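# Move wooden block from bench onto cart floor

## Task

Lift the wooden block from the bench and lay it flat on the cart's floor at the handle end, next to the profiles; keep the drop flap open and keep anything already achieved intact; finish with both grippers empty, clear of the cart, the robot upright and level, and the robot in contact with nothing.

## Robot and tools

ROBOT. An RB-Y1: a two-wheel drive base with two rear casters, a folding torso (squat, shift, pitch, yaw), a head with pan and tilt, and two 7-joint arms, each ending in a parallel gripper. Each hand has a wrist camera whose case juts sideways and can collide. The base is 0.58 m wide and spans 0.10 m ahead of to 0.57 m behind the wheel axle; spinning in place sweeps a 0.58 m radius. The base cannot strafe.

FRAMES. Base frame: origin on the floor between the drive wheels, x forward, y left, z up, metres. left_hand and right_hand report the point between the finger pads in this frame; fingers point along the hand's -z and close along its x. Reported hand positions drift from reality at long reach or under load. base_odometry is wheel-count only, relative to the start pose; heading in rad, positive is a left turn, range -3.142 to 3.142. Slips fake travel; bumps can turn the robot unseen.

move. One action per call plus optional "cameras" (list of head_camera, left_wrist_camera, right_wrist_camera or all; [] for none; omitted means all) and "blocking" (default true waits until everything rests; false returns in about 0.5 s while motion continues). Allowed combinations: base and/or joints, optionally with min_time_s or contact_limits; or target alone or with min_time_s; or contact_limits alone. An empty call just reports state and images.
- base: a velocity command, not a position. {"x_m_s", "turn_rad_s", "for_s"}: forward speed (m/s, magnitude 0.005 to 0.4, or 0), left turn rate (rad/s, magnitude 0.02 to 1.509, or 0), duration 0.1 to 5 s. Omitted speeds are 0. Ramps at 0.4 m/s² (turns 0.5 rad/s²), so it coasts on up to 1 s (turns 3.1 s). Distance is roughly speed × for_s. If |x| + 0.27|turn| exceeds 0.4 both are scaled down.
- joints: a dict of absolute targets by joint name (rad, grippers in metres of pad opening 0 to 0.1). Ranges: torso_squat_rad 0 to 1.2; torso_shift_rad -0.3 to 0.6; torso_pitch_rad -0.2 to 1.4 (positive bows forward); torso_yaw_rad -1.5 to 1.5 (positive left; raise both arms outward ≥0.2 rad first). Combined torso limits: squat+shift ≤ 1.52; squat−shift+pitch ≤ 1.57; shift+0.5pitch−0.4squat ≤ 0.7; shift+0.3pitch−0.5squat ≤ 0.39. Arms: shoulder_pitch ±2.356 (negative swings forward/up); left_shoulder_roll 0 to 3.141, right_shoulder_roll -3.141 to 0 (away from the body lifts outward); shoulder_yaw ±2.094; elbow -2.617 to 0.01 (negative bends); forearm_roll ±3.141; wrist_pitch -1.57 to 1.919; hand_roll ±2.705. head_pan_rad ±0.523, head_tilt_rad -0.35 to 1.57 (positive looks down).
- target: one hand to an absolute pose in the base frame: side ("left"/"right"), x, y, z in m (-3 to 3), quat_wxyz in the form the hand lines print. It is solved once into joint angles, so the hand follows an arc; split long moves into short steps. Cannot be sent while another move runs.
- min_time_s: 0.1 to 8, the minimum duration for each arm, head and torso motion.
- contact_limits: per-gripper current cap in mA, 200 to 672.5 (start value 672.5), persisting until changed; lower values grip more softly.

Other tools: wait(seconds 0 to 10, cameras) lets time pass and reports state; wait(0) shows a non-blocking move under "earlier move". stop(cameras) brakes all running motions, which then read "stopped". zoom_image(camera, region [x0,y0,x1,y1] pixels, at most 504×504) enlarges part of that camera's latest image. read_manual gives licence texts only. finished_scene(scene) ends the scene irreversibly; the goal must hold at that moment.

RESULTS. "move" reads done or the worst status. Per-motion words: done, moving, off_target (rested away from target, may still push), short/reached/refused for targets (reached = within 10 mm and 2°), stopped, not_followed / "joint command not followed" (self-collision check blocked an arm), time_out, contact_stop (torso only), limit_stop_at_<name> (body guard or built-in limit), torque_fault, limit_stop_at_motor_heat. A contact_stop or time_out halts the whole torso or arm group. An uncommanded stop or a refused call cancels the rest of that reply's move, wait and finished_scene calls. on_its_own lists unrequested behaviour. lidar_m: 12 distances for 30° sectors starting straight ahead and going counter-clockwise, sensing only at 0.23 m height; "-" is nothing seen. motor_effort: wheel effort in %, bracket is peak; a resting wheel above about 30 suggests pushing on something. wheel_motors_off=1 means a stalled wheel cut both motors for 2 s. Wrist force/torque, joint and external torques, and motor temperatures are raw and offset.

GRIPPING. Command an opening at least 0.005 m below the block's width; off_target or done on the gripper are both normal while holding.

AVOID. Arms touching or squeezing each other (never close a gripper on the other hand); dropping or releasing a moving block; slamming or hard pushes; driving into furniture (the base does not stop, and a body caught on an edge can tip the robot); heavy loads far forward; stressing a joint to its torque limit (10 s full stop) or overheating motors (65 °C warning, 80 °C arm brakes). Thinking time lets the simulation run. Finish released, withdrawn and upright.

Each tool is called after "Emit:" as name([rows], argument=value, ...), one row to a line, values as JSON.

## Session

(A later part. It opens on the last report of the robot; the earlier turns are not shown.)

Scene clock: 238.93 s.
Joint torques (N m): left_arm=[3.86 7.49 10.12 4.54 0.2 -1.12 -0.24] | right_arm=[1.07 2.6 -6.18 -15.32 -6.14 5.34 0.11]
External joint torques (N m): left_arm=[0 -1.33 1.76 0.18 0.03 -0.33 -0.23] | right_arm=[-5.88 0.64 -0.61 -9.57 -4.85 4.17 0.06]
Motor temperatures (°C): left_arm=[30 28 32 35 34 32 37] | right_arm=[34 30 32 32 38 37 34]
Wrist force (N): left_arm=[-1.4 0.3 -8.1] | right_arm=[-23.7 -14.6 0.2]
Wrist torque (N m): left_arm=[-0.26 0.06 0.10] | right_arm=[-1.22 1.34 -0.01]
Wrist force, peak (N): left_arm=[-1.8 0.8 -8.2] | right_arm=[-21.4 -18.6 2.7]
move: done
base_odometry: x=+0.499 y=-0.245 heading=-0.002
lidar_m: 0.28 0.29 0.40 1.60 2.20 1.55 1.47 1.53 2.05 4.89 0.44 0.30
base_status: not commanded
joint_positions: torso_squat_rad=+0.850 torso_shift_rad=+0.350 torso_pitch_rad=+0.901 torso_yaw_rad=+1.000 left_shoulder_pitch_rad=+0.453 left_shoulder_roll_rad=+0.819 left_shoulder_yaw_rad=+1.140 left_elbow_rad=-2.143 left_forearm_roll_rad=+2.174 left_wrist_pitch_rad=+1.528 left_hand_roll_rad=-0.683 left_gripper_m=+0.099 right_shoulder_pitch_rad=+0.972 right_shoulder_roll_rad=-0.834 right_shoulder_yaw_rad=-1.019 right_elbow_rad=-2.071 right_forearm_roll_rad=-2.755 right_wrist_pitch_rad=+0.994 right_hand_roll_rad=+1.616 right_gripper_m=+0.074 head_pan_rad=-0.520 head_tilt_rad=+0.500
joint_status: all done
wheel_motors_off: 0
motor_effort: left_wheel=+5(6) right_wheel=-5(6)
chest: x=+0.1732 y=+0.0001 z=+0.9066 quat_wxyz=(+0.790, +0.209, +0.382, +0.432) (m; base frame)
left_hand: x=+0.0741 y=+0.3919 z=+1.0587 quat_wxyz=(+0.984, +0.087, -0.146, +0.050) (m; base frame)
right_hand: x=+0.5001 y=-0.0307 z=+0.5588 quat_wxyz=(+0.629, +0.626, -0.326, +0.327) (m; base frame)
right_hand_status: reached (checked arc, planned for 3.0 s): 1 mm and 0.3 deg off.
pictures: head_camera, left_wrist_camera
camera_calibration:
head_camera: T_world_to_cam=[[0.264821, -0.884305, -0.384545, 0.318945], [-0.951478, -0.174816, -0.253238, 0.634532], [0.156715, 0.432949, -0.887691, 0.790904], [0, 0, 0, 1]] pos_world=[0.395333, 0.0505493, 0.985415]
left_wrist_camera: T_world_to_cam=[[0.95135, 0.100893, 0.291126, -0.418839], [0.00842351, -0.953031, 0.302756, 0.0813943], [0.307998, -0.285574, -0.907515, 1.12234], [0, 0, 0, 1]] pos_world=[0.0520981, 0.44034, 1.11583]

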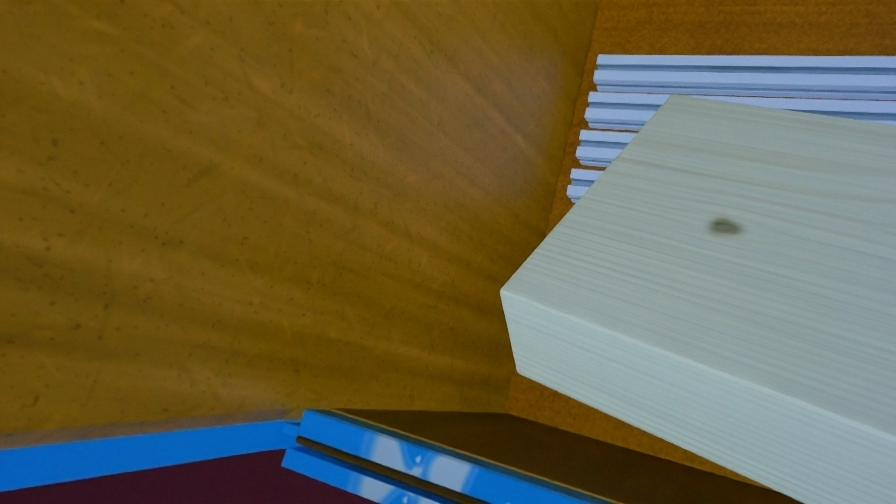

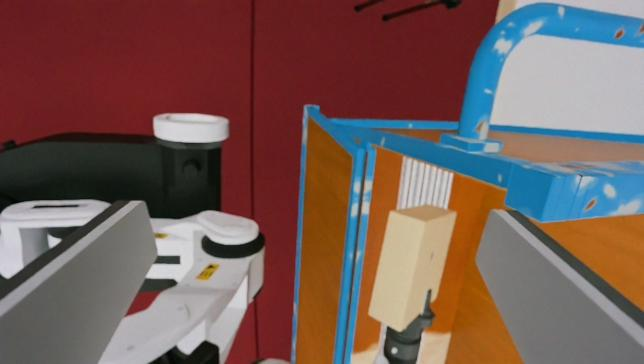

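Emit:
move(target={"side": "right", "x": 0.488, "y": -0.02, "z": 0.45, "quat_wxyz": [0.627, 0.627, -0.3268, 0.3268]}, min_time_s=3, cameras=["head_camera","left_wrist_camera"])

Scene clock: 253.63 s.
Joint torques (N m): left_arm=[3.59 7.58 9.97 4.54 0.26 -0.89 -0.2] | right_arm=[-43.8 8.06 -2.09 -15.38 -5.44 6.98 0]
External joint torques (N m): left_arm=[-0.28 -1.28 1.58 0.23 0.07 -0.1 -0.18] | right_arm=[-50.34 8.34 2.5 -10.15 -4.32 5.53 -0.05]
External joint torques when the fault began: right_arm=[-67.93 9.91 7.27 -10.16 -4.06 6.07 0.16]
Motor temperatures (°C): left_arm=[30 28 32 35 34 32 37] | right_arm=[36 30 32 32 37 38 34]
Wrist force (N): left_arm=[-0.9 -0.1 -7.7] | right_arm=[-23.4 -15.4 -1.2]
Wrist torque (N m): left_arm=[-0.17 0.06 0.10] | right_arm=[-1.20 1.23 -0.03]
Wrist force, peak (N): left_arm=[-1.6 0.2 -8.5] | right_arm=[-34.6 -12.2 -0.6]
move: torque_fault
TORQUE FAULT: right_shoulder_pitch_rad reached its load limit. The robot stopped for 10 seconds, dropped its targets and accepts commands again. The stop added 9.4 s to the call.
base_odometry: x=+0.499 y=-0.245 heading=-0.002
lidar_m: 0.26 0.28 0.39 1.61 2.19 1.56 1.47 1.54 2.05 4.86 0.42 0.29
base_status: not commanded
joint_positions: torso_squat_rad=+0.850 torso_shift_rad=+0.348 torso_pitch_rad=+0.895 torso_yaw_rad=+0.998 left_shoulder_pitch_rad=+0.453 left_shoulder_roll_rad=+0.819 left_shoulder_yaw_rad=+1.140 left_elbow_rad=-2.143 left_forearm_roll_rad=+2.174 left_wrist_pitch_rad=+1.528 left_hand_roll_rad=-0.683 left_gripper_m=+0.099 right_shoulder_pitch_rad=+0.767 right_shoulder_roll_rad=-0.938 right_shoulder_yaw_rad=-0.752 right_elbow_rad=-1.691 right_forearm_roll_rad=-2.727 right_wrist_pitch_rad=+1.071 right_hand_roll_rad=+1.791 right_gripper_m=+0.074 head_pan_rad=-0.520 head_tilt_rad=+0.500
joint_status: right_shoulder_pitch_rad torque_fault (moved -0.205 of -0.277); right_shoulder_roll_rad torque_fault (moved -0.104 of -0.126); right_shoulder_yaw_rad torque_fault (moved +0.268 of +0.315); right_elbow_rad torque_fault (moved +0.380 of +0.420); right_forearm_roll_rad torque_fault (moved +0.027 of +0.033); right_wrist_pitch_rad torque_fault (moved +0.077 of +0.102); right_hand_roll_rad torque_fault (moved +0.175 of +0.220)
wheel_motors_off: 0
on_its_own: right_shoulder_pitch_rad is held at +0.754, not at your +0.695, since a torque_fault; right_shoulder_roll_rad is held at -0.936, not at your -0.960, since a torque_fault; right_shoulder_yaw_rad is held at -0.751, not at your -0.704, since a torque_fault; right_elbow_rad is held at -1.694, not at your -1.651, since a torque_fault; right_forearm_roll_rad is held at -2.728, not at your -2.722, since a torque_fault; right_wrist_pitch_rad is held at +1.073, not at your +1.096, since a torque_fault; right_hand_roll_rad is held at +1.791, not at your +1.836, since a torque_fault
motor_effort: left_wheel=+3(29) right_wheel=-36(50)
chest: x=+0.1711 y=+0.0015 z=+0.9082 quat_wxyz=(+0.791, +0.206, +0.381, +0.432) (m; base frame)
left_hand: x=+0.0708 y=+0.3938 z=+1.0582 quat_wxyz=(+0.984, +0.085, -0.148, +0.051) (m; base frame)
right_hand: x=+0.4891 y=-0.0351 z=+0.4563 quat_wxyz=(+0.652, +0.613, -0.313, +0.320) (m; base frame)
right_hand_status: short (checked arc, planned for 3.0 s): torque_fault, 16 mm and 3.8 deg off.
pictures: head_camera, left_wrist_camera
camera_calibration:
head_camera: T_world_to_cam=[[0.26758, -0.885644, -0.37952, 0.316374], [-0.949881, -0.176387, -0.258097, 0.637326], [0.16164, 0.429561, -0.888454, 0.791877], [0, 0, 0, 1]] pos_world=[0.392729, 0.0524516, 0.988109]
left_wrist_camera: T_world_to_cam=[[0.949552, 0.102677, 0.296326, -0.421804], [0.00730217, -0.951867, 0.306424, 0.0791141], [0.313526, -0.288801, -0.904597, 1.12126], [0, 0, 0, 1]] pos_world=[0.0484052, 0.442436, 1.11503]

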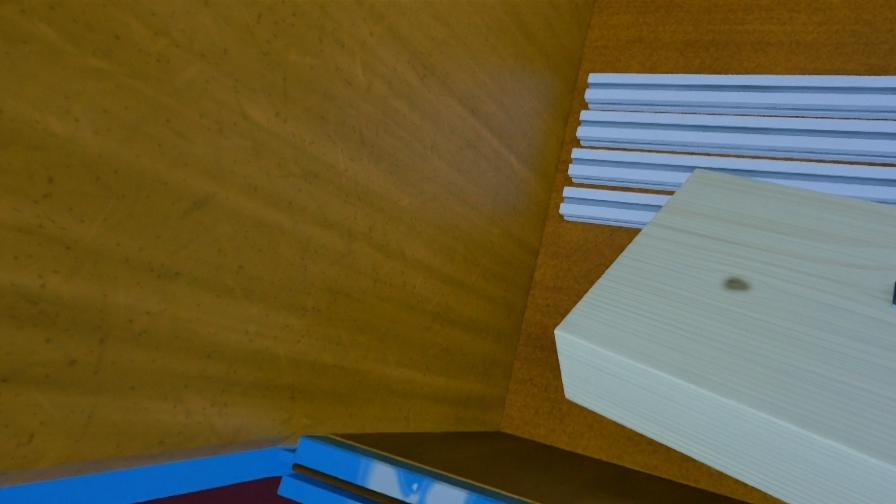

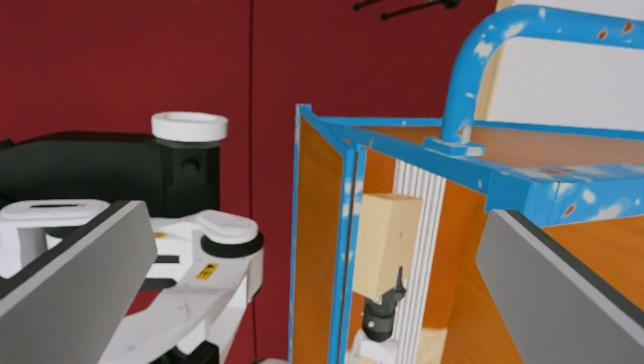

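Emit:
move(joints={"torso_squat_rad": 0.6, "torso_shift_rad": 0.35, "torso_pitch_rad": 0.9, "torso_yaw_rad": 1.0}, min_time_s=2.5, cameras=[])

Emit:
move(joints={"right_shoulder_pitch_rad": 0.893, "right_shoulder_roll_rad": -1.081, "right_shoulder_yaw_rad": -0.516, "right_elbow_rad": -1.71, "right_forearm_roll_rad": -3.06, "right_wrist_pitch_rad": 1.018, "right_hand_roll_rad": 2.2}, min_time_s=2, cameras=["head_camera","left_wrist_camera"])

Scene clock: 287.17 s.
Joint torques (N m): left_arm=[3.39 7.69 9.94 4.58 0.2 -0.97 -0.17] | right_arm=[0.62 0.58 -5.17 -14.86 -5.43 6.96 0.06]
External joint torques (N m): left_arm=[-0.47 -1.13 1.58 0.21 0.03 -0.19 -0.16] | right_arm=[-5.82 0.9 -0.65 -9.53 -4.31 5.5 0.01]
Motor temperatures (°C): left_arm=[30 28 32 35 34 32 37] | right_arm=[38 30 32 33 37 39 34]
Wrist force (N): left_arm=[-1.6 0.1 -7.1] | right_arm=[-23.2 -15.5 -0.5]
Wrist torque (N m): left_arm=[-0.21 0.04 0.10] | right_arm=[-1.23 1.25 -0.03]
Wrist force, peak (N): left_arm=[-1.4 1.0 -8.3] | right_arm=[-23.9 -16.0 -0.5]
move: done
base_odometry: x=+0.499 y=-0.245 heading=-0.002
lidar_m: 0.26 0.29 0.39 1.61 2.19 1.55 1.48 1.54 2.06 4.88 0.42 0.29
base_status: not commanded
joint_positions: torso_squat_rad=+0.600 torso_shift_rad=+0.350 torso_pitch_rad=+0.901 torso_yaw_rad=+1.000 left_shoulder_pitch_rad=+0.453 left_shoulder_roll_rad=+0.819 left_shoulder_yaw_rad=+1.140 left_elbow_rad=-2.143 left_forearm_roll_rad=+2.174 left_wrist_pitch_rad=+1.528 left_hand_roll_rad=-0.683 left_gripper_m=+0.099 right_shoulder_pitch_rad=+0.756 right_shoulder_roll_rad=-0.936 right_shoulder_yaw_rad=-0.751 right_elbow_rad=-1.691 right_forearm_roll_rad=-2.727 right_wrist_pitch_rad=+1.071 right_hand_roll_rad=+1.791 right_gripper_m=+0.074 head_pan_rad=-0.520 head_tilt_rad=+0.500
joint_status: all done
wheel_motors_off: 0
on_its_own: right_shoulder_pitch_rad is held at +0.754, not at your +0.695, since a torque_fault; right_shoulder_roll_rad is held at -0.936, not at your -0.960, since a torque_fault; right_shoulder_yaw_rad is held at -0.751, not at your -0.704, since a torque_fault; right_elbow_rad is held at -1.694, not at your -1.651, since a torque_fault; right_forearm_roll_rad is held at -2.728, not at your -2.722, since a torque_fault; right_wrist_pitch_rad is held at +1.073, not at your +1.096, since a torque_fault; right_hand_roll_rad is held at +1.791, not at your +1.836, since a torque_fault
motor_effort: left_wheel=+4(5) right_wheel=-5(37)
chest: x=+0.2129 y=+0.0002 z=+1.0152 quat_wxyz=(+0.790, +0.209, +0.382, +0.432) (m; base frame)
left_hand: x=+0.1138 y=+0.3920 z=+1.1673 quat_wxyz=(+0.984, +0.086, -0.146, +0.050) (m; base frame)
right_hand: x=+0.5301 y=-0.0327 z=+0.5627 quat_wxyz=(+0.649, +0.616, -0.316, +0.315) (m; base frame)
pictures: none
No camera images: "cameras" was empty.

Scene clock: 289.47 s.
Joint torques (N m): left_arm=[3.75 7.34 9.9 4.6 0.19 -0.92 -0.14] | right_arm=[3.98 -1.46 -3.69 -15.64 -2.99 8.56 0.09]
External joint torques (N m): left_arm=[-0.11 -1.48 1.54 0.24 0.02 -0.14 -0.13] | right_arm=[-2.32 -2.42 -0.72 -10.53 -2.4 6.74 0.05]
Motor temperatures (°C): left_arm=[30 28 32 35 34 32 37] | right_arm=[38 30 32 33 37 39 34]
Wrist force (N): left_arm=[-1.3 0.6 -7.7] | right_arm=[-23.8 -14.6 0.2]
Wrist torque (N m): left_arm=[-0.32 0.00 0.11] | right_arm=[-1.21 1.30 -0.05]
Wrist force, peak (N): left_arm=[-0.8 0.4 -8.2] | right_arm=[-24.3 -15.0 0.2]
move: done
base_odometry: x=+0.499 y=-0.245 heading=-0.002
lidar_m: 0.27 0.29 0.38 1.60 2.20 1.56 1.47 1.53 2.04 4.88 0.43 0.29
base_status: not commanded
joint_positions: torso_squat_rad=+0.600 torso_shift_rad=+0.350 torso_pitch_rad=+0.901 torso_yaw_rad=+1.000 left_shoulder_pitch_rad=+0.453 left_shoulder_roll_rad=+0.819 left_shoulder_yaw_rad=+1.140 left_elbow_rad=-2.143 left_forearm_roll_rad=+2.174 left_wrist_pitch_rad=+1.528 left_hand_roll_rad=-0.683 left_gripper_m=+0.099 right_shoulder_pitch_rad=+0.894 right_shoulder_roll_rad=-1.080 right_shoulder_yaw_rad=-0.516 right_elbow_rad=-1.707 right_forearm_roll_rad=-3.059 right_wrist_pitch_rad=+1.016 right_hand_roll_rad=+2.200 right_gripper_m=+0.074 head_pan_rad=-0.520 head_tilt_rad=+0.500
joint_status: all done
wheel_motors_off: 0
motor_effort: left_wheel=+4(5) right_wheel=-5(6)
chest: x=+0.2129 y=+0.0002 z=+1.0152 quat_wxyz=(+0.790, +0.209, +0.382, +0.432) (m; base frame)
left_hand: x=+0.1138 y=+0.3920 z=+1.1673 quat_wxyz=(+0.984, +0.086, -0.146, +0.050) (m; base frame)
right_hand: x=+0.4872 y=-0.0207 z=+0.5573 quat_wxyz=(+0.630, +0.626, -0.325, +0.326) (m; base frame)
pictures: head_camera, left_wrist_camera
camera_calibration:
head_camera: T_world_to_cam=[[0.264797, -0.884385, -0.384376, 0.350124], [-0.951501, -0.174888, -0.253102, 0.69981], [0.156617, 0.432755, -0.887803, 0.881291], [0, 0, 0, 1]] pos_world=[0.435133, 0.0506495, 1.09412]
left_wrist_camera: T_world_to_cam=[[0.951352, 0.101008, 0.291078, -0.488255], [0.00851234, -0.952991, 0.302878, 0.0480697], [0.307988, -0.285666, -0.90749, 1.2088], [0, 0, 0, 1]] pos_world=[0.0917981, 0.44044, 1.22453]

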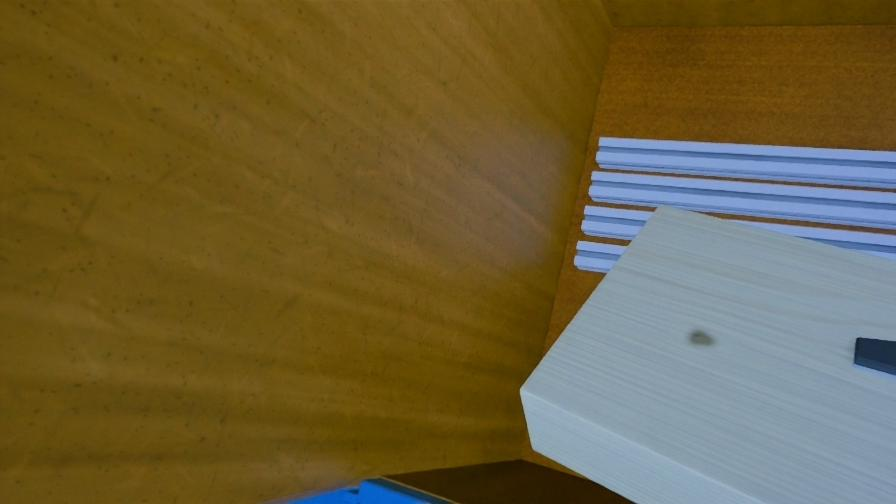

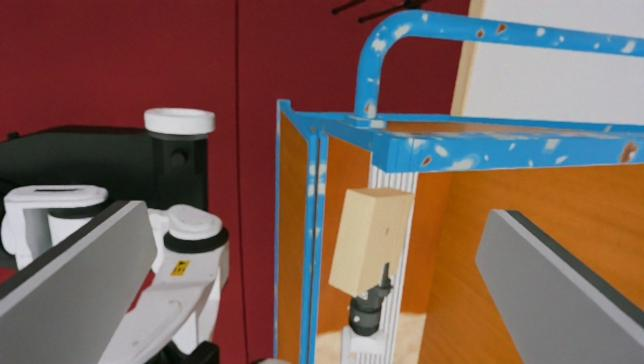

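Emit:
move(base={"x_m_s": 0.05, "for_s": 0.8}, cameras=["head_camera"])

Emit:
move(joints={"torso_squat_rad": 0.78}, min_time_s=2, cameras=["head_camera","left_wrist_camera"])

Scene clock: 293.13 s.
Joint torques (N m): left_arm=[3.79 7.45 9.8 4.58 0.2 -0.95 -0.15] | right_arm=[3.18 -0.81 -4.43 -15.12 -2.74 8.77 0.31]
External joint torques (N m): left_arm=[-0.06 -1.37 1.44 0.22 0.03 -0.16 -0.13] | right_arm=[-3.12 -1.77 -1.47 -10.01 -2.16 6.95 0.27]
Motor temperatures (°C): left_arm=[30 28 32 35 34 32 37] | right_arm=[37 30 32 33 37 39 34]
Wrist force (N): left_arm=[-1.5 1.4 -7.8] | right_arm=[-24.0 -14.9 0.7]
Wrist torque (N m): left_arm=[-0.39 0.04 0.09] | right_arm=[-1.20 1.32 -0.04]
Wrist force, peak (N): left_arm=[-1.2 0.2 -8.5] | right_arm=[-25.2 -15.7 0.4]
move: done
base_odometry: x=+0.539 y=-0.246 heading=-0.002
lidar_m: 0.23 0.24 0.34 1.58 2.23 1.61 1.52 1.58 2.11 4.71 0.37 0.25
base_status: done (sent for 0.8 of 0.8 s)
joint_positions: torso_squat_rad=+0.600 torso_shift_rad=+0.350 torso_pitch_rad=+0.901 torso_yaw_rad=+1.000 left_shoulder_pitch_rad=+0.453 left_shoulder_roll_rad=+0.819 left_shoulder_yaw_rad=+1.140 left_elbow_rad=-2.143 left_forearm_roll_rad=+2.174 left_wrist_pitch_rad=+1.528 left_hand_roll_rad=-0.683 left_gripper_m=+0.099 right_shoulder_pitch_rad=+0.894 right_shoulder_roll_rad=-1.080 right_shoulder_yaw_rad=-0.516 right_elbow_rad=-1.708 right_forearm_roll_rad=-3.060 right_wrist_pitch_rad=+1.016 right_hand_roll_rad=+2.200 right_gripper_m=+0.074 head_pan_rad=-0.520 head_tilt_rad=+0.500
joint_status: not commanded
wheel_motors_off: 0
motor_effort: left_wheel=+0(26) right_wheel=-1(20)
chest: x=+0.2129 y=+0.0001 z=+1.0153 quat_wxyz=(+0.790, +0.209, +0.382, +0.432) (m; base frame)
left_hand: x=+0.1138 y=+0.3919 z=+1.1674 quat_wxyz=(+0.984, +0.086, -0.146, +0.050) (m; base frame)
right_hand: x=+0.4872 y=-0.0207 z=+0.5574 quat_wxyz=(+0.630, +0.626, -0.325, +0.326) (m; base frame)
pictures: head_camera
camera_calibration:
head_camera: T_world_to_cam=[[0.264842, -0.884352, -0.384422, 0.350128], [-0.951473, -0.174871, -0.253218, 0.699836], [0.156709, 0.432829, -0.88775, 0.881337], [0, 0, 0, 1]] pos_world=[0.435033, 0.0505494, 1.09421]

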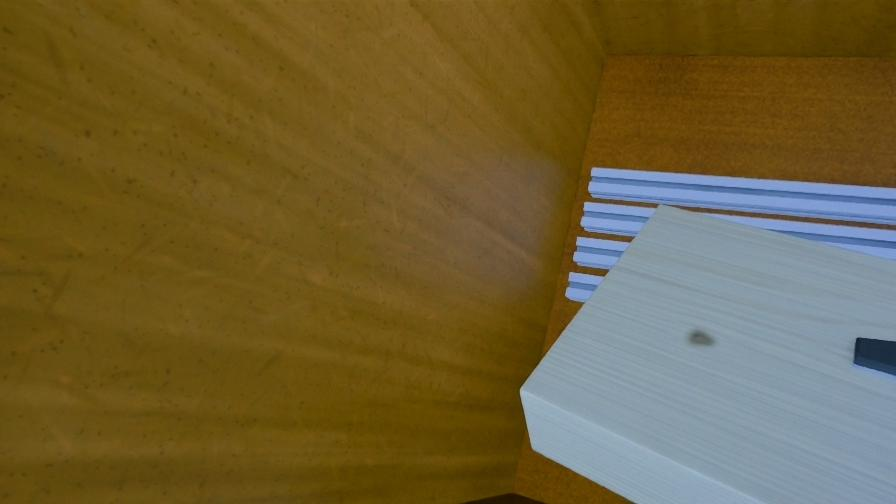

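Scene clock: 295.43 s.
Joint torques (N m): left_arm=[3.69 7.44 9.82 4.67 0.19 -0.91 -0.17] | right_arm=[3.47 -0.53 -4.54 -14.9 -2.71 8.6 0.04]
External joint torques (N m): left_arm=[-0.17 -1.38 1.46 0.31 0.02 -0.12 -0.15] | right_arm=[-2.83 -1.49 -1.57 -9.79 -2.12 6.79 -0.01]
Motor temperatures (°C): left_arm=[30 28 32 35 34 32 37] | right_arm=[37 30 32 33 37 39 34]
Wrist force (N): left_arm=[-1.0 0.4 -7.7] | right_arm=[-23.8 -15.2 0.0]
Wrist torque (N m): left_arm=[-0.23 0.07 0.11] | right_arm=[-1.12 1.31 -0.04]
Wrist force, peak (N): left_arm=[-1.6 1.0 -8.2] | right_arm=[-24.4 -15.1 0.5]
move: done
base_odometry: x=+0.539 y=-0.246 heading=-0.002
lidar_m: 0.23 0.24 0.33 1.58 2.24 1.60 1.52 1.59 2.12 4.70 0.36 0.25
base_status: not commanded
joint_positions: torso_squat_rad=+0.780 torso_shift_rad=+0.350 torso_pitch_rad=+0.901 torso_yaw_rad=+1.000 left_shoulder_pitch_rad=+0.453 left_shoulder_roll_rad=+0.819 left_shoulder_yaw_rad=+1.140 left_elbow_rad=-2.143 left_forearm_roll_rad=+2.174 left_wrist_pitch_rad=+1.528 left_hand_roll_rad=-0.683 left_gripper_m=+0.099 right_shoulder_pitch_rad=+0.894 right_shoulder_roll_rad=-1.080 right_shoulder_yaw_rad=-0.516 right_elbow_rad=-1.708 right_forearm_roll_rad=-3.060 right_wrist_pitch_rad=+1.016 right_hand_roll_rad=+2.200 right_gripper_m=+0.074 head_pan_rad=-0.520 head_tilt_rad=+0.500
joint_status: all done
wheel_motors_off: 0
motor_effort: left_wheel=+0(1) right_wheel=+1(3)
chest: x=+0.1853 y=+0.0001 z=+0.9401 quat_wxyz=(+0.790, +0.209, +0.382, +0.432) (m; base frame)
left_hand: x=+0.0862 y=+0.3919 z=+1.0922 quat_wxyz=(+0.984, +0.086, -0.146, +0.050) (m; base frame)
right_hand: x=+0.4597 y=-0.0207 z=+0.4823 quat_wxyz=(+0.630, +0.626, -0.325, +0.326) (m; base frame)
pictures: head_camera, left_wrist_camera
camera_calibration:
head_camera: T_world_to_cam=[[0.2649, -0.884347, -0.384394, 0.328451], [-0.951422, -0.174834, -0.253434, 0.654826], [0.156918, 0.432856, -0.887701, 0.81875], [0, 0, 0, 1]] pos_world=[0.407533, 0.0505494, 1.01901]
left_wrist_camera: T_world_to_cam=[[0.951253, 0.100923, 0.291431, -0.440366], [0.00835407, -0.953028, 0.302767, 0.0711408], [0.308298, -0.285574, -0.907414, 1.14891], [0, 0, 0, 1]] pos_world=[0.0640984, 0.44034, 1.14933]

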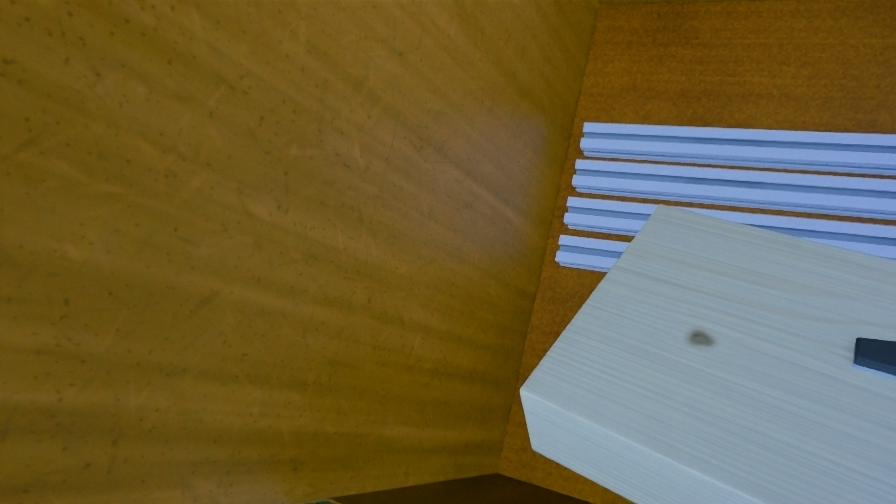

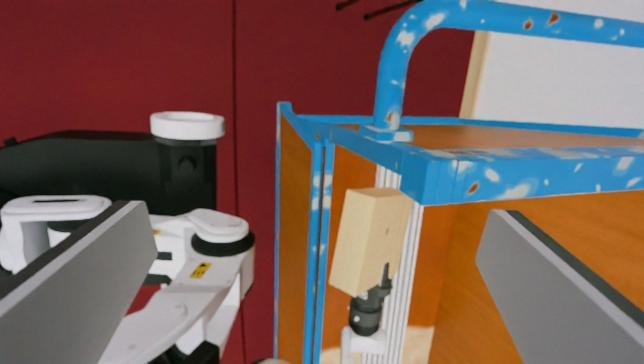

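Emit:
move(joints={"torso_squat_rad": 0.89}, min_time_s=2, cameras=["head_camera","left_wrist_camera"])

Scene clock: 302.33 s.
Joint torques (N m): left_arm=[3.59 7.51 9.86 4.6 0.25 -0.85 -0.16] | right_arm=[3.58 -0.39 -4.37 -14.91 -2.71 8.72 0.12]
External joint torques (N m): left_arm=[-0.27 -1.31 1.51 0.24 0.08 -0.06 -0.14] | right_arm=[-2.72 -1.35 -1.41 -9.8 -2.12 6.9 0.07]
Motor temperatures (°C): left_arm=[30 28 32 35 34 32 37] | right_arm=[36 30 32 33 36 39 34]
Wrist force (N): left_arm=[-1.1 0.2 -7.5] | right_arm=[-23.9 -14.9 0.0]
Wrist torque (N m): left_arm=[-0.26 0.07 0.09] | right_arm=[-1.14 1.29 -0.05]
Wrist force, peak (N): left_arm=[-0.4 0.0 -8.6] | right_arm=[-24.3 -15.2 0.9]
move: done
base_odometry: x=+0.539 y=-0.246 heading=-0.002
lidar_m: 0.23 0.25 0.33 1.59 2.24 1.60 1.52 1.59 2.11 4.69 0.38 0.25
base_status: not commanded
joint_positions: torso_squat_rad=+0.890 torso_shift_rad=+0.350 torso_pitch_rad=+0.901 torso_yaw_rad=+1.000 left_shoulder_pitch_rad=+0.453 left_shoulder_roll_rad=+0.819 left_shoulder_yaw_rad=+1.140 left_elbow_rad=-2.143 left_forearm_roll_rad=+2.174 left_wrist_pitch_rad=+1.528 left_hand_roll_rad=-0.683 left_gripper_m=+0.099 right_shoulder_pitch_rad=+0.894 right_shoulder_roll_rad=-1.080 right_shoulder_yaw_rad=-0.516 right_elbow_rad=-1.708 right_forearm_roll_rad=-3.060 right_wrist_pitch_rad=+1.016 right_hand_roll_rad=+2.200 right_gripper_m=+0.074 head_pan_rad=-0.520 head_tilt_rad=+0.500
joint_status: all done
wheel_motors_off: 0
motor_effort: left_wheel=+0(1) right_wheel=-2(2)
chest: x=+0.1657 y=+0.0001 z=+0.8866 quat_wxyz=(+0.790, +0.209, +0.382, +0.432) (m; base frame)
left_hand: x=+0.0666 y=+0.3919 z=+1.0386 quat_wxyz=(+0.984, +0.086, -0.146, +0.050) (m; base frame)
right_hand: x=+0.4401 y=-0.0207 z=+0.4287 quat_wxyz=(+0.630, +0.626, -0.325, +0.326) (m; base frame)
pictures: head_camera, left_wrist_camera
camera_calibration:
head_camera: T_world_to_cam=[[0.264938, -0.884339, -0.384385, 0.313053], [-0.951412, -0.174869, -0.253449, 0.622633], [0.156918, 0.432857, -0.8877, 0.774333], [0, 0, 0, 1]] pos_world=[0.387933, 0.0505493, 0.965514]
left_wrist_camera: T_world_to_cam=[[0.951253, 0.100923, 0.291431, -0.406129], [0.00835407, -0.953028, 0.302767, 0.0875026], [0.308298, -0.285574, -0.907414, 1.1064], [0, 0, 0, 1]] pos_world=[0.0444984, 0.44034, 1.09583]

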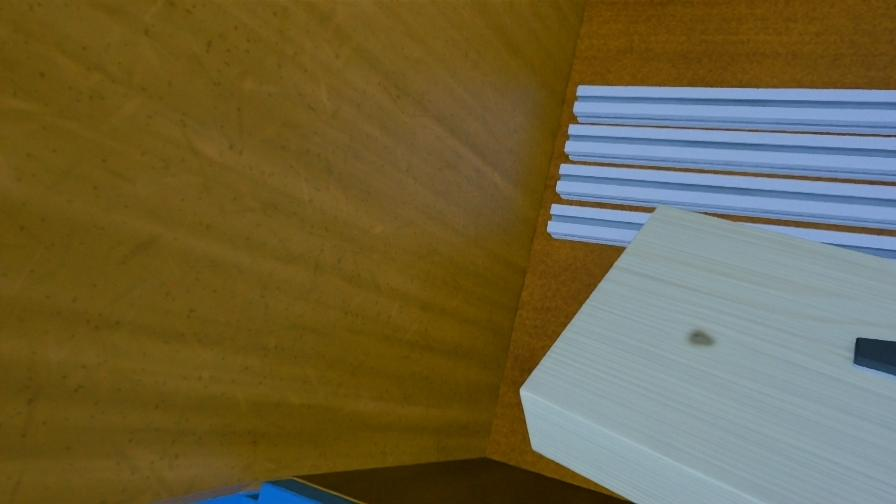

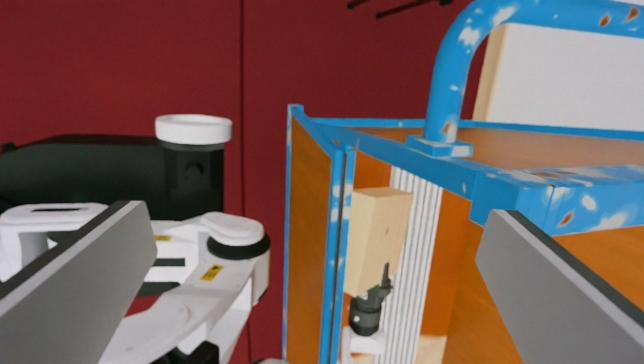

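Emit:
move(target={"side": "right", "x": 0.42, "y": -0.02, "z": 0.425, "quat_wxyz": [0.6022, 0.534, -0.3937, 0.4441]}, min_time_s=2, cameras=["head_camera","left_wrist_camera"])

Scene clock: 308.67 s.
Joint torques (N m): left_arm=[3.87 7.53 9.89 4.56 0.18 -1.01 -0.27] | right_arm=[9.48 4.05 2.67 -15.01 2.26 8.29 1.57]
External joint torques (N m): left_arm=[0.01 -1.3 1.53 0.21 0.01 -0.22 -0.26] | right_arm=[2.34 2.1 5.39 -9.45 2.88 6.55 1.51]
Motor temperatures (°C): left_arm=[30 28 32 35 34 32 37] | right_arm=[36 30 32 33 36 39 34]
Wrist force (N): left_arm=[-1.3 0.2 -7.3] | right_arm=[-12.6 -27.1 3.4]
Wrist torque (N m): left_arm=[-0.26 0.04 0.08] | right_arm=[0.07 1.69 -1.49]
Wrist force, peak (N): left_arm=[-1.1 0.5 -8.7] | right_arm=[1.7 -43.0 8.8]
move: done
base_odometry: x=+0.539 y=-0.246 heading=-0.002
lidar_m: 0.21 0.23 0.29 1.58 2.24 1.60 1.52 1.58 2.12 4.70 0.36 0.24
base_status: not commanded
joint_positions: torso_squat_rad=+0.890 torso_shift_rad=+0.350 torso_pitch_rad=+0.900 torso_yaw_rad=+1.000 left_shoulder_pitch_rad=+0.453 left_shoulder_roll_rad=+0.819 left_shoulder_yaw_rad=+1.140 left_elbow_rad=-2.143 left_forearm_roll_rad=+2.174 left_wrist_pitch_rad=+1.528 left_hand_roll_rad=-0.683 left_gripper_m=+0.099 right_shoulder_pitch_rad=+0.940 right_shoulder_roll_rad=-0.980 right_shoulder_yaw_rad=-0.565 right_elbow_rad=-1.837 right_forearm_roll_rad=-2.916 right_wrist_pitch_rad=+0.870 right_hand_roll_rad=+2.433 right_gripper_m=+0.076 head_pan_rad=-0.520 head_tilt_rad=+0.500
joint_status: all done
wheel_motors_off: 0
motor_effort: left_wheel=-8(10) right_wheel=-7(10)
chest: x=+0.1657 y=+0.0001 z=+0.8866 quat_wxyz=(+0.790, +0.209, +0.382, +0.432) (m; base frame)
left_hand: x=+0.0665 y=+0.3919 z=+1.0387 quat_wxyz=(+0.984, +0.086, -0.146, +0.050) (m; base frame)
right_hand: x=+0.4218 y=-0.0208 z=+0.4245 quat_wxyz=(+0.602, +0.535, -0.394, +0.444) (m; base frame)
right_hand_status: reached (checked arc, planned for 2.0 s): 2 mm and 0.1 deg off.
pictures: head_camera, left_wrist_camera
camera_calibration:
head_camera: T_world_to_cam=[[0.265062, -0.884348, -0.384279, 0.313007], [-0.951329, -0.17487, -0.253761, 0.622856], [0.157214, 0.432838, -0.887657, 0.77437], [0, 0, 0, 1]] pos_world=[0.387833, 0.0505494, 0.965713]
left_wrist_camera: T_world_to_cam=[[0.95116, 0.100923, 0.291736, -0.406364], [0.00822717, -0.953001, 0.302856, 0.0873996], [0.30859, -0.285664, -0.907286, 1.10632], [0, 0, 0, 1]] pos_world=[0.0443988, 0.44034, 1.09583]

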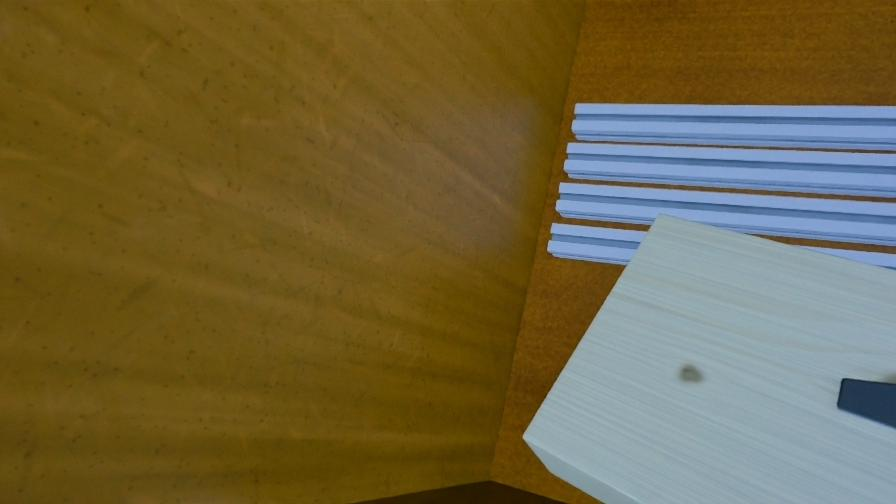

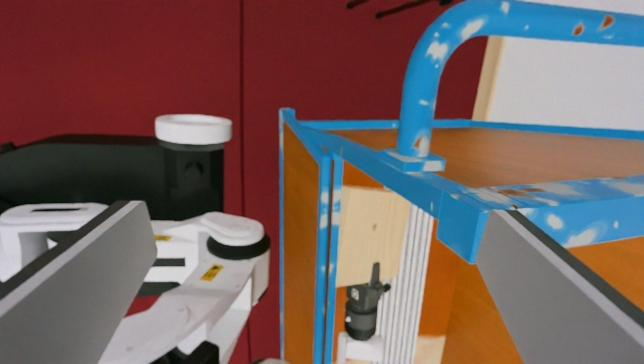

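Emit:
move(target={"side": "right", "x": 0.41, "y": -0.02, "z": 0.445, "quat_wxyz": [0.6022, 0.534, -0.3937, 0.4441]}, min_time_s=1, cameras=["head_camera"])

Emit:
move(target={"side": "right", "x": 0.395, "y": -0.02, "z": 0.44, "quat_wxyz": [0.6022, 0.534, -0.3937, 0.4441]}, min_time_s=1, cameras=["head_camera"])

Scene clock: 315.47 s.
Joint torques (N m): left_arm=[3.68 7.39 9.51 4.65 0.2 -0.95 -0.15] | right_arm=[8.55 4.25 3.86 -20.97 -0.17 11.07 -0.86]
External joint torques (N m): left_arm=[-0.17 -1.43 1.15 0.29 0.03 -0.16 -0.13] | right_arm=[0.85 1.43 6.35 -15.15 0.44 9.33 -0.91]
Motor temperatures (°C): left_arm=[30 28 32 35 34 32 37] | right_arm=[35 30 32 33 36 40 34]
Wrist force (N): left_arm=[-1.6 0.6 -8.1] | right_arm=[-23.8 -30.3 4.4]
Wrist torque (N m): left_arm=[-0.26 -0.01 0.09] | right_arm=[0.39 1.92 0.56]
Wrist force, peak (N): left_arm=[-1.1 0.0 -8.5] | right_arm=[-20.0 -43.2 -0.7]
move: done
base_odometry: x=+0.539 y=-0.246 heading=-0.002
lidar_m: 0.21 0.21 0.28 1.60 2.24 1.61 1.52 1.58 2.11 4.69 0.34 0.23
base_status: not commanded
joint_positions: torso_squat_rad=+0.890 torso_shift_rad=+0.350 torso_pitch_rad=+0.901 torso_yaw_rad=+1.000 left_shoulder_pitch_rad=+0.453 left_shoulder_roll_rad=+0.819 left_shoulder_yaw_rad=+1.140 left_elbow_rad=-2.143 left_forearm_roll_rad=+2.174 left_wrist_pitch_rad=+1.528 left_hand_roll_rad=-0.683 left_gripper_m=+0.099 right_shoulder_pitch_rad=+1.011 right_shoulder_roll_rad=-0.934 right_shoulder_yaw_rad=-0.592 right_elbow_rad=-1.944 right_forearm_roll_rad=-2.908 right_wrist_pitch_rad=+0.828 right_hand_roll_rad=+2.438 right_gripper_m=+0.074 head_pan_rad=-0.520 head_tilt_rad=+0.500
joint_status: all done
wheel_motors_off: 0
motor_effort: left_wheel=-8(9) right_wheel=-8(10)
chest: x=+0.1658 y=+0.0001 z=+0.8866 quat_wxyz=(+0.790, +0.209, +0.382, +0.432) (m; base frame)
left_hand: x=+0.0666 y=+0.3919 z=+1.0386 quat_wxyz=(+0.984, +0.086, -0.146, +0.050) (m; base frame)
right_hand: x=+0.4111 y=-0.0210 z=+0.4432 quat_wxyz=(+0.604, +0.532, -0.393, +0.445) (m; base frame)
right_hand_status: reached (checked arc, planned for 1.0 s): 2 mm and 0.3 deg off.
pictures: head_camera
camera_calibration:
head_camera: T_world_to_cam=[[0.264971, -0.884344, -0.384352, 0.313009], [-0.951386, -0.174861, -0.25355, 0.622719], [0.157017, 0.43285, -0.887686, 0.774281], [0, 0, 0, 1]] pos_world=[0.387933, 0.0505494, 0.965514]

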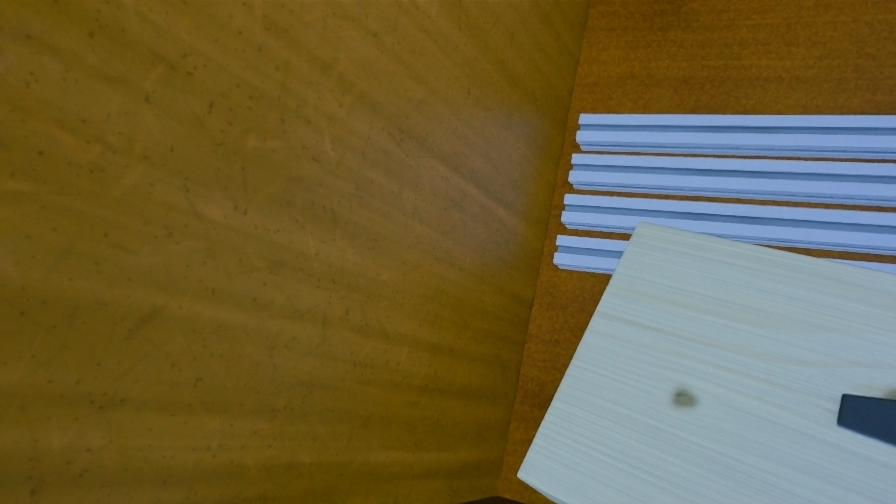

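Scene clock: 316.80 s.
Joint torques (N m): left_arm=[3.47 7.38 9.92 4.64 0.14 -1.02 -0.18] | right_arm=[6.71 5.45 7.18 -15.56 1.97 8.87 0.82]
External joint torques (N m): left_arm=[-0.39 -1.45 1.56 0.29 -0.03 -0.23 -0.16] | right_arm=[-1.32 2.54 9.24 -9.72 2.55 7.1 0.77]
Motor temperatures (°C): left_arm=[30 28 32 35 34 32 37] | right_arm=[35 30 32 33 36 40 34]
Wrist force (N): left_arm=[-1.6 0.8 -7.7] | right_arm=[-12.7 -30.3 5.7]
Wrist torque (N m): left_arm=[-0.26 0.00 0.08] | right_arm=[0.76 2.12 -0.87]
Wrist force, peak (N): left_arm=[-0.9 0.3 -8.2] | right_arm=[-14.8 -45.8 3.4]
move: done
base_odometry: x=+0.539 y=-0.246 heading=-0.002
lidar_m: 0.19 0.21 0.27 1.58 2.24 1.60 1.52 1.59 2.12 4.70 0.33 0.22
base_status: not commanded
joint_positions: torso_squat_rad=+0.890 torso_shift_rad=+0.350 torso_pitch_rad=+0.901 torso_yaw_rad=+1.000 left_shoulder_pitch_rad=+0.453 left_shoulder_roll_rad=+0.819 left_shoulder_yaw_rad=+1.140 left_elbow_rad=-2.143 left_forearm_roll_rad=+2.174 left_wrist_pitch_rad=+1.528 left_hand_roll_rad=-0.683 left_gripper_m=+0.099 right_shoulder_pitch_rad=+0.996 right_shoulder_roll_rad=-0.911 right_shoulder_yaw_rad=-0.550 right_elbow_rad=-1.939 right_forearm_roll_rad=-2.892 right_wrist_pitch_rad=+0.832 right_hand_roll_rad=+2.468 right_gripper_m=+0.074 head_pan_rad=-0.520 head_tilt_rad=+0.500
joint_status: all done
wheel_motors_off: 0
motor_effort: left_wheel=-9(9) right_wheel=-7(10)
chest: x=+0.1657 y=+0.0001 z=+0.8866 quat_wxyz=(+0.790, +0.209, +0.382, +0.432) (m; base frame)
left_hand: x=+0.0666 y=+0.3919 z=+1.0386 quat_wxyz=(+0.984, +0.086, -0.146, +0.050) (m; base frame)
right_hand: x=+0.3963 y=-0.0206 z=+0.4395 quat_wxyz=(+0.603, +0.532, -0.393, +0.445) (m; base frame)
right_hand_status: reached (checked arc, planned for 1.0 s): 2 mm and 0.2 deg off.
pictures: head_camera
camera_calibration:
head_camera: T_world_to_cam=[[0.264971, -0.884344, -0.384352, 0.313009], [-0.951386, -0.174861, -0.25355, 0.622719], [0.157017, 0.43285, -0.887686, 0.774281], [0, 0, 0, 1]] pos_world=[0.387933, 0.0505494, 0.965514]

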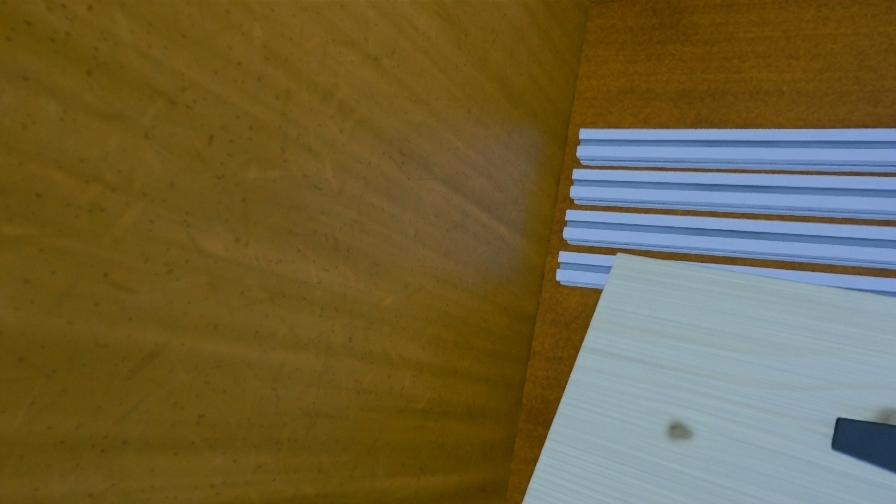

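Emit:
move(joints={"head_pan_rad": -0.52, "head_tilt_rad": 0.2})

Emit:
zoom_image(camera="left_wrist_camera", region=[240, 90, 520, 364])

Scene clock: 324.47 s.
Joint torques (N m): left_arm=[3.44 7.22 9.67 4.43 0.17 -0.94 -0.17] | right_arm=[7.03 5.24 7.33 -15.61 1.89 8.9 1.06]
External joint torques (N m): left_arm=[-0.42 -1.61 1.31 0.07 0 -0.15 -0.15] | right_arm=[-1 2.33 9.39 -9.76 2.47 7.13 1.01]
Motor temperatures (°C): left_arm=[30 28 32 35 34 32 37] | right_arm=[35 30 32 33 36 40 34]
Wrist force (N): left_arm=[-0.7 0.0 -6.9] | right_arm=[-12.1 -30.5 6.2]
Wrist torque (N m): left_arm=[-0.24 0.13 0.12] | right_arm=[0.77 2.12 -0.85]
Wrist force, peak (N): left_arm=[-1.6 0.4 -8.5] | right_arm=[-12.0 -31.4 6.2]
move: done
base_odometry: x=+0.539 y=-0.246 heading=-0.002
lidar_m: 0.20 0.19 0.27 1.58 2.25 1.60 1.52 1.59 2.11 4.69 0.33 0.21
base_status: not commanded
joint_positions: torso_squat_rad=+0.890 torso_shift_rad=+0.350 torso_pitch_rad=+0.901 torso_yaw_rad=+1.000 left_shoulder_pitch_rad=+0.453 left_shoulder_roll_rad=+0.819 left_shoulder_yaw_rad=+1.140 left_elbow_rad=-2.143 left_forearm_roll_rad=+2.174 left_wrist_pitch_rad=+1.528 left_hand_roll_rad=-0.683 left_gripper_m=+0.099 right_shoulder_pitch_rad=+0.996 right_shoulder_roll_rad=-0.911 right_shoulder_yaw_rad=-0.550 right_elbow_rad=-1.939 right_forearm_roll_rad=-2.892 right_wrist_pitch_rad=+0.832 right_hand_roll_rad=+2.468 right_gripper_m=+0.074 head_pan_rad=-0.520 head_tilt_rad=+0.200
joint_status: all done
wheel_motors_off: 0
motor_effort: left_wheel=-8(9) right_wheel=-9(10)
chest: x=+0.1657 y=+0.0001 z=+0.8866 quat_wxyz=(+0.790, +0.209, +0.382, +0.432) (m; base frame)
left_hand: x=+0.0666 y=+0.3919 z=+1.0386 quat_wxyz=(+0.984, +0.086, -0.146, +0.050) (m; base frame)
right_hand: x=+0.3963 y=-0.0206 z=+0.4395 quat_wxyz=(+0.603, +0.532, -0.393, +0.445) (m; base frame)
pictures: head_camera, left_wrist_camera, right_wrist_camera
camera_calibration:
head_camera: T_world_to_cam=[[0.27216, -0.880202, -0.388811, 0.315064], [-0.861428, -0.0428083, -0.506072, 0.843515], [0.428801, 0.472665, -0.769882, 0.565911], [0, 0, 0, 1]] pos_world=[0.398217, 0.0459433, 0.985063]
left_wrist_camera: T_world_to_cam=[[0.951224, 0.100951, 0.291517, -0.406235], [0.00835487, -0.953028, 0.302768, 0.0875016], [0.308389, -0.285565, -0.907386, 1.10636], [0, 0, 0, 1]] pos_world=[0.0444986, 0.44034, 1.09583]
right_wrist_camera: T_world_to_cam=[[-0.267055, -0.0927896, -0.959204, 0.524246], [-0.834817, -0.474964, 0.27837, 0.225827], [-0.481417, 0.875099, 0.0493791, 0.259268], [0, 0, 0, 1]] pos_world=[0.453343, -0.0709807, 0.427193]

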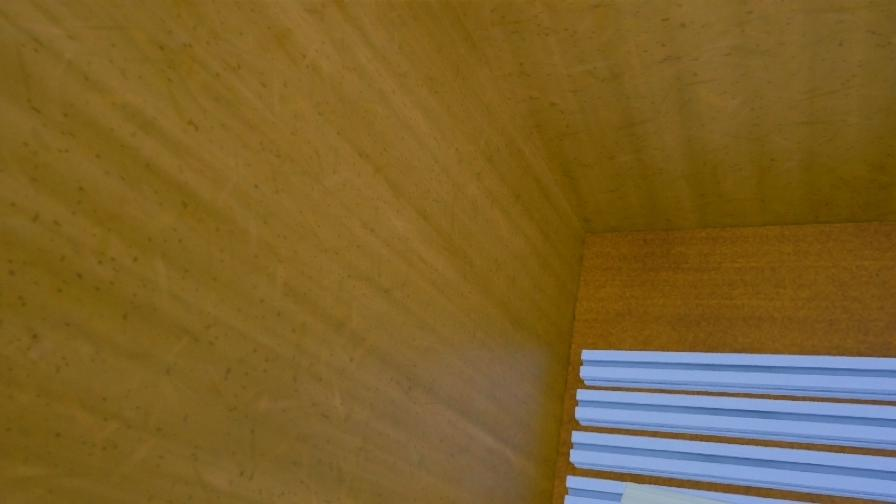

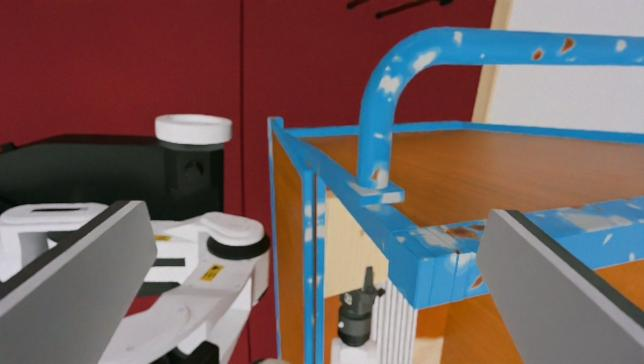

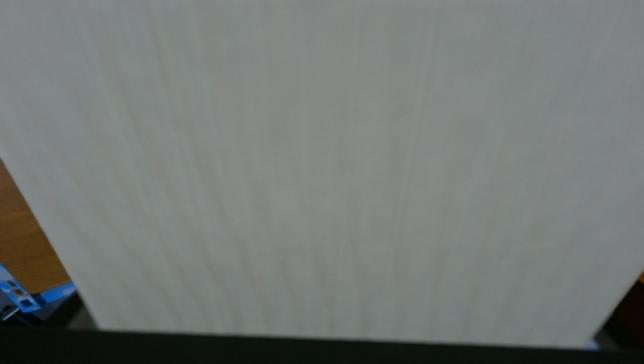

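Scaled by 1.800 from the camera's 644x364 image, which has a finer 1265x715 frame.

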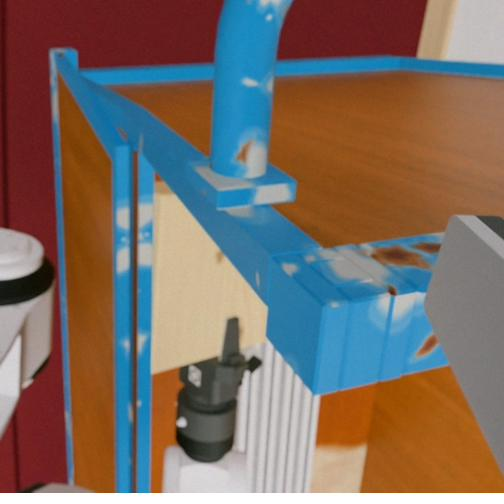

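Emit:
move(target={"side": "right", "x": 0.412, "y": -0.02, "z": 0.45, "quat_wxyz": [0.5761, 0.5554, -0.3629, 0.4774]}, min_time_s=1.5, cameras=[])

Emit:
move(joints={"head_pan_rad": -0.52, "head_tilt_rad": 0.5}, cameras=["head_camera","left_wrist_camera"])

Scene clock: 338.40 s.
Joint torques (N m): left_arm=[3.44 7.31 9.89 4.69 0.2 -0.99 -0.21] | right_arm=[5.21 0.75 -5.83 -16.26 -3.61 8.32 -0.45]
External joint torques (N m): left_arm=[-0.42 -1.51 1.53 0.33 0.03 -0.2 -0.19] | right_arm=[-1.61 -2.14 -2.9 -10.65 -2.92 6.62 -0.5]
Motor temperatures (°C): left_arm=[30 28 32 35 34 32 37] | right_arm=[35 30 32 33 36 40 34]
Wrist force (N): left_arm=[-1.2 0.2 -7.4] | right_arm=[-27.1 -6.7 -3.4]
Wrist torque (N m): left_arm=[-0.23 0.06 0.07] | right_arm=[-0.75 1.50 0.07]
Wrist force, peak (N): left_arm=[-1.2 0.9 -8.3] | right_arm=[-27.5 -27.8 -3.5]
move: done
base_odometry: x=+0.539 y=-0.246 heading=-0.002
lidar_m: 0.19 0.20 0.27 1.58 2.25 1.60 1.52 1.58 2.10 4.70 0.33 0.21
base_status: not commanded
joint_positions: torso_squat_rad=+0.890 torso_shift_rad=+0.350 torso_pitch_rad=+0.901 torso_yaw_rad=+1.000 left_shoulder_pitch_rad=+0.453 left_shoulder_roll_rad=+0.819 left_shoulder_yaw_rad=+1.140 left_elbow_rad=-2.143 left_forearm_roll_rad=+2.174 left_wrist_pitch_rad=+1.528 left_hand_roll_rad=-0.683 left_gripper_m=+0.099 right_shoulder_pitch_rad=+1.071 right_shoulder_roll_rad=-1.029 right_shoulder_yaw_rad=-0.644 right_elbow_rad=-1.939 right_forearm_roll_rad=-2.893 right_wrist_pitch_rad=+0.860 right_hand_roll_rad=+2.385 right_gripper_m=+0.074 head_pan_rad=-0.520 head_tilt_rad=+0.200
joint_status: all done
wheel_motors_off: 0
motor_effort: left_wheel=-2(8) right_wheel=-5(9)
chest: x=+0.1658 y=+0.0001 z=+0.8865 quat_wxyz=(+0.790, +0.209, +0.382, +0.432) (m; base frame)
left_hand: x=+0.0666 y=+0.3919 z=+1.0386 quat_wxyz=(+0.984, +0.086, -0.146, +0.050) (m; base frame)
right_hand: x=+0.4119 y=-0.0208 z=+0.4485 quat_wxyz=(+0.578, +0.554, -0.362, +0.478) (m; base frame)
right_hand_status: reached (checked arc, planned for 1.5 s): 2 mm and 0.3 deg off.
pictures: none
No camera images: "cameras" was empty.

Scene clock: 339.23 s.
Joint torques (N m): left_arm=[3.65 7.47 9.57 4.62 0.13 -0.96 -0.21] | right_arm=[5 0.55 -5.85 -16.26 -3.56 8.2 -0.32]
External joint torques (N m): left_arm=[-0.2 -1.35 1.21 0.26 -0.03 -0.18 -0.2] | right_arm=[-1.82 -2.34 -2.93 -10.64 -2.88 6.49 -0.37]
Motor temperatures (°C): left_arm=[30 28 32 35 34 32 37] | right_arm=[35 30 32 33 36 40 34]
Wrist force (N): left_arm=[-1.0 0.7 -7.6] | right_arm=[-27.1 -6.5 -2.8]
Wrist torque (N m): left_arm=[-0.28 0.08 0.07] | right_arm=[-0.73 1.52 0.03]
Wrist force, peak (N): left_arm=[-1.5 0.5 -8.3] | right_arm=[-27.6 -7.3 -2.8]
move: done
base_odometry: x=+0.539 y=-0.246 heading=-0.002
lidar_m: 0.19 0.20 0.27 1.58 2.25 1.60 1.52 1.58 2.11 4.70 0.33 0.23
base_status: not commanded
joint_positions: torso_squat_rad=+0.890 torso_shift_rad=+0.350 torso_pitch_rad=+0.901 torso_yaw_rad=+1.000 left_shoulder_pitch_rad=+0.453 left_shoulder_roll_rad=+0.819 left_shoulder_yaw_rad=+1.140 left_elbow_rad=-2.143 left_forearm_roll_rad=+2.174 left_wrist_pitch_rad=+1.528 left_hand_roll_rad=-0.683 left_gripper_m=+0.099 right_shoulder_pitch_rad=+1.071 right_shoulder_roll_rad=-1.029 right_shoulder_yaw_rad=-0.644 right_elbow_rad=-1.939 right_forearm_roll_rad=-2.893 right_wrist_pitch_rad=+0.860 right_hand_roll_rad=+2.385 right_gripper_m=+0.074 head_pan_rad=-0.520 head_tilt_rad=+0.500
joint_status: all done
wheel_motors_off: 0
motor_effort: left_wheel=-2(4) right_wheel=-3(5)
chest: x=+0.1658 y=+0.0001 z=+0.8865 quat_wxyz=(+0.790, +0.209, +0.382, +0.432) (m; base frame)
left_hand: x=+0.0666 y=+0.3919 z=+1.0386 quat_wxyz=(+0.984, +0.086, -0.146, +0.050) (m; base frame)
right_hand: x=+0.4119 y=-0.0208 z=+0.4485 quat_wxyz=(+0.578, +0.554, -0.362, +0.478) (m; base frame)
pictures: head_camera, left_wrist_camera
camera_calibration:
head_camera: T_world_to_cam=[[0.264938, -0.884339, -0.384385, 0.313015], [-0.951412, -0.174869, -0.253449, 0.622607], [0.156918, 0.432857, -0.8877, 0.774244], [0, 0, 0, 1]] pos_world=[0.387933, 0.0505493, 0.965414]
left_wrist_camera: T_world_to_cam=[[0.951253, 0.100986, 0.291411, -0.4062], [0.00841652, -0.953021, 0.302786, 0.0875052], [0.308298, -0.285574, -0.907414, 1.10628], [0, 0, 0, 1]] pos_world=[0.0445985, 0.44034, 1.09573]

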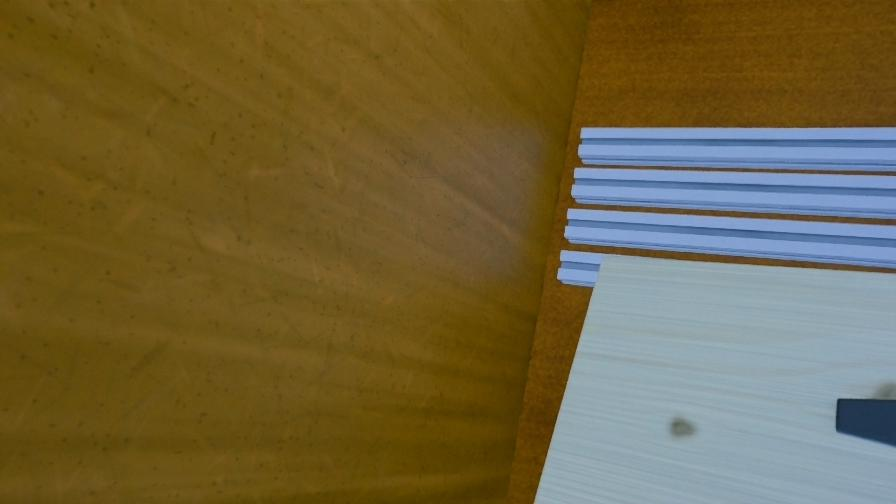

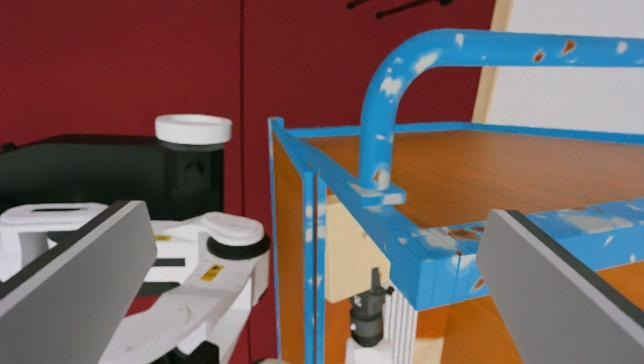

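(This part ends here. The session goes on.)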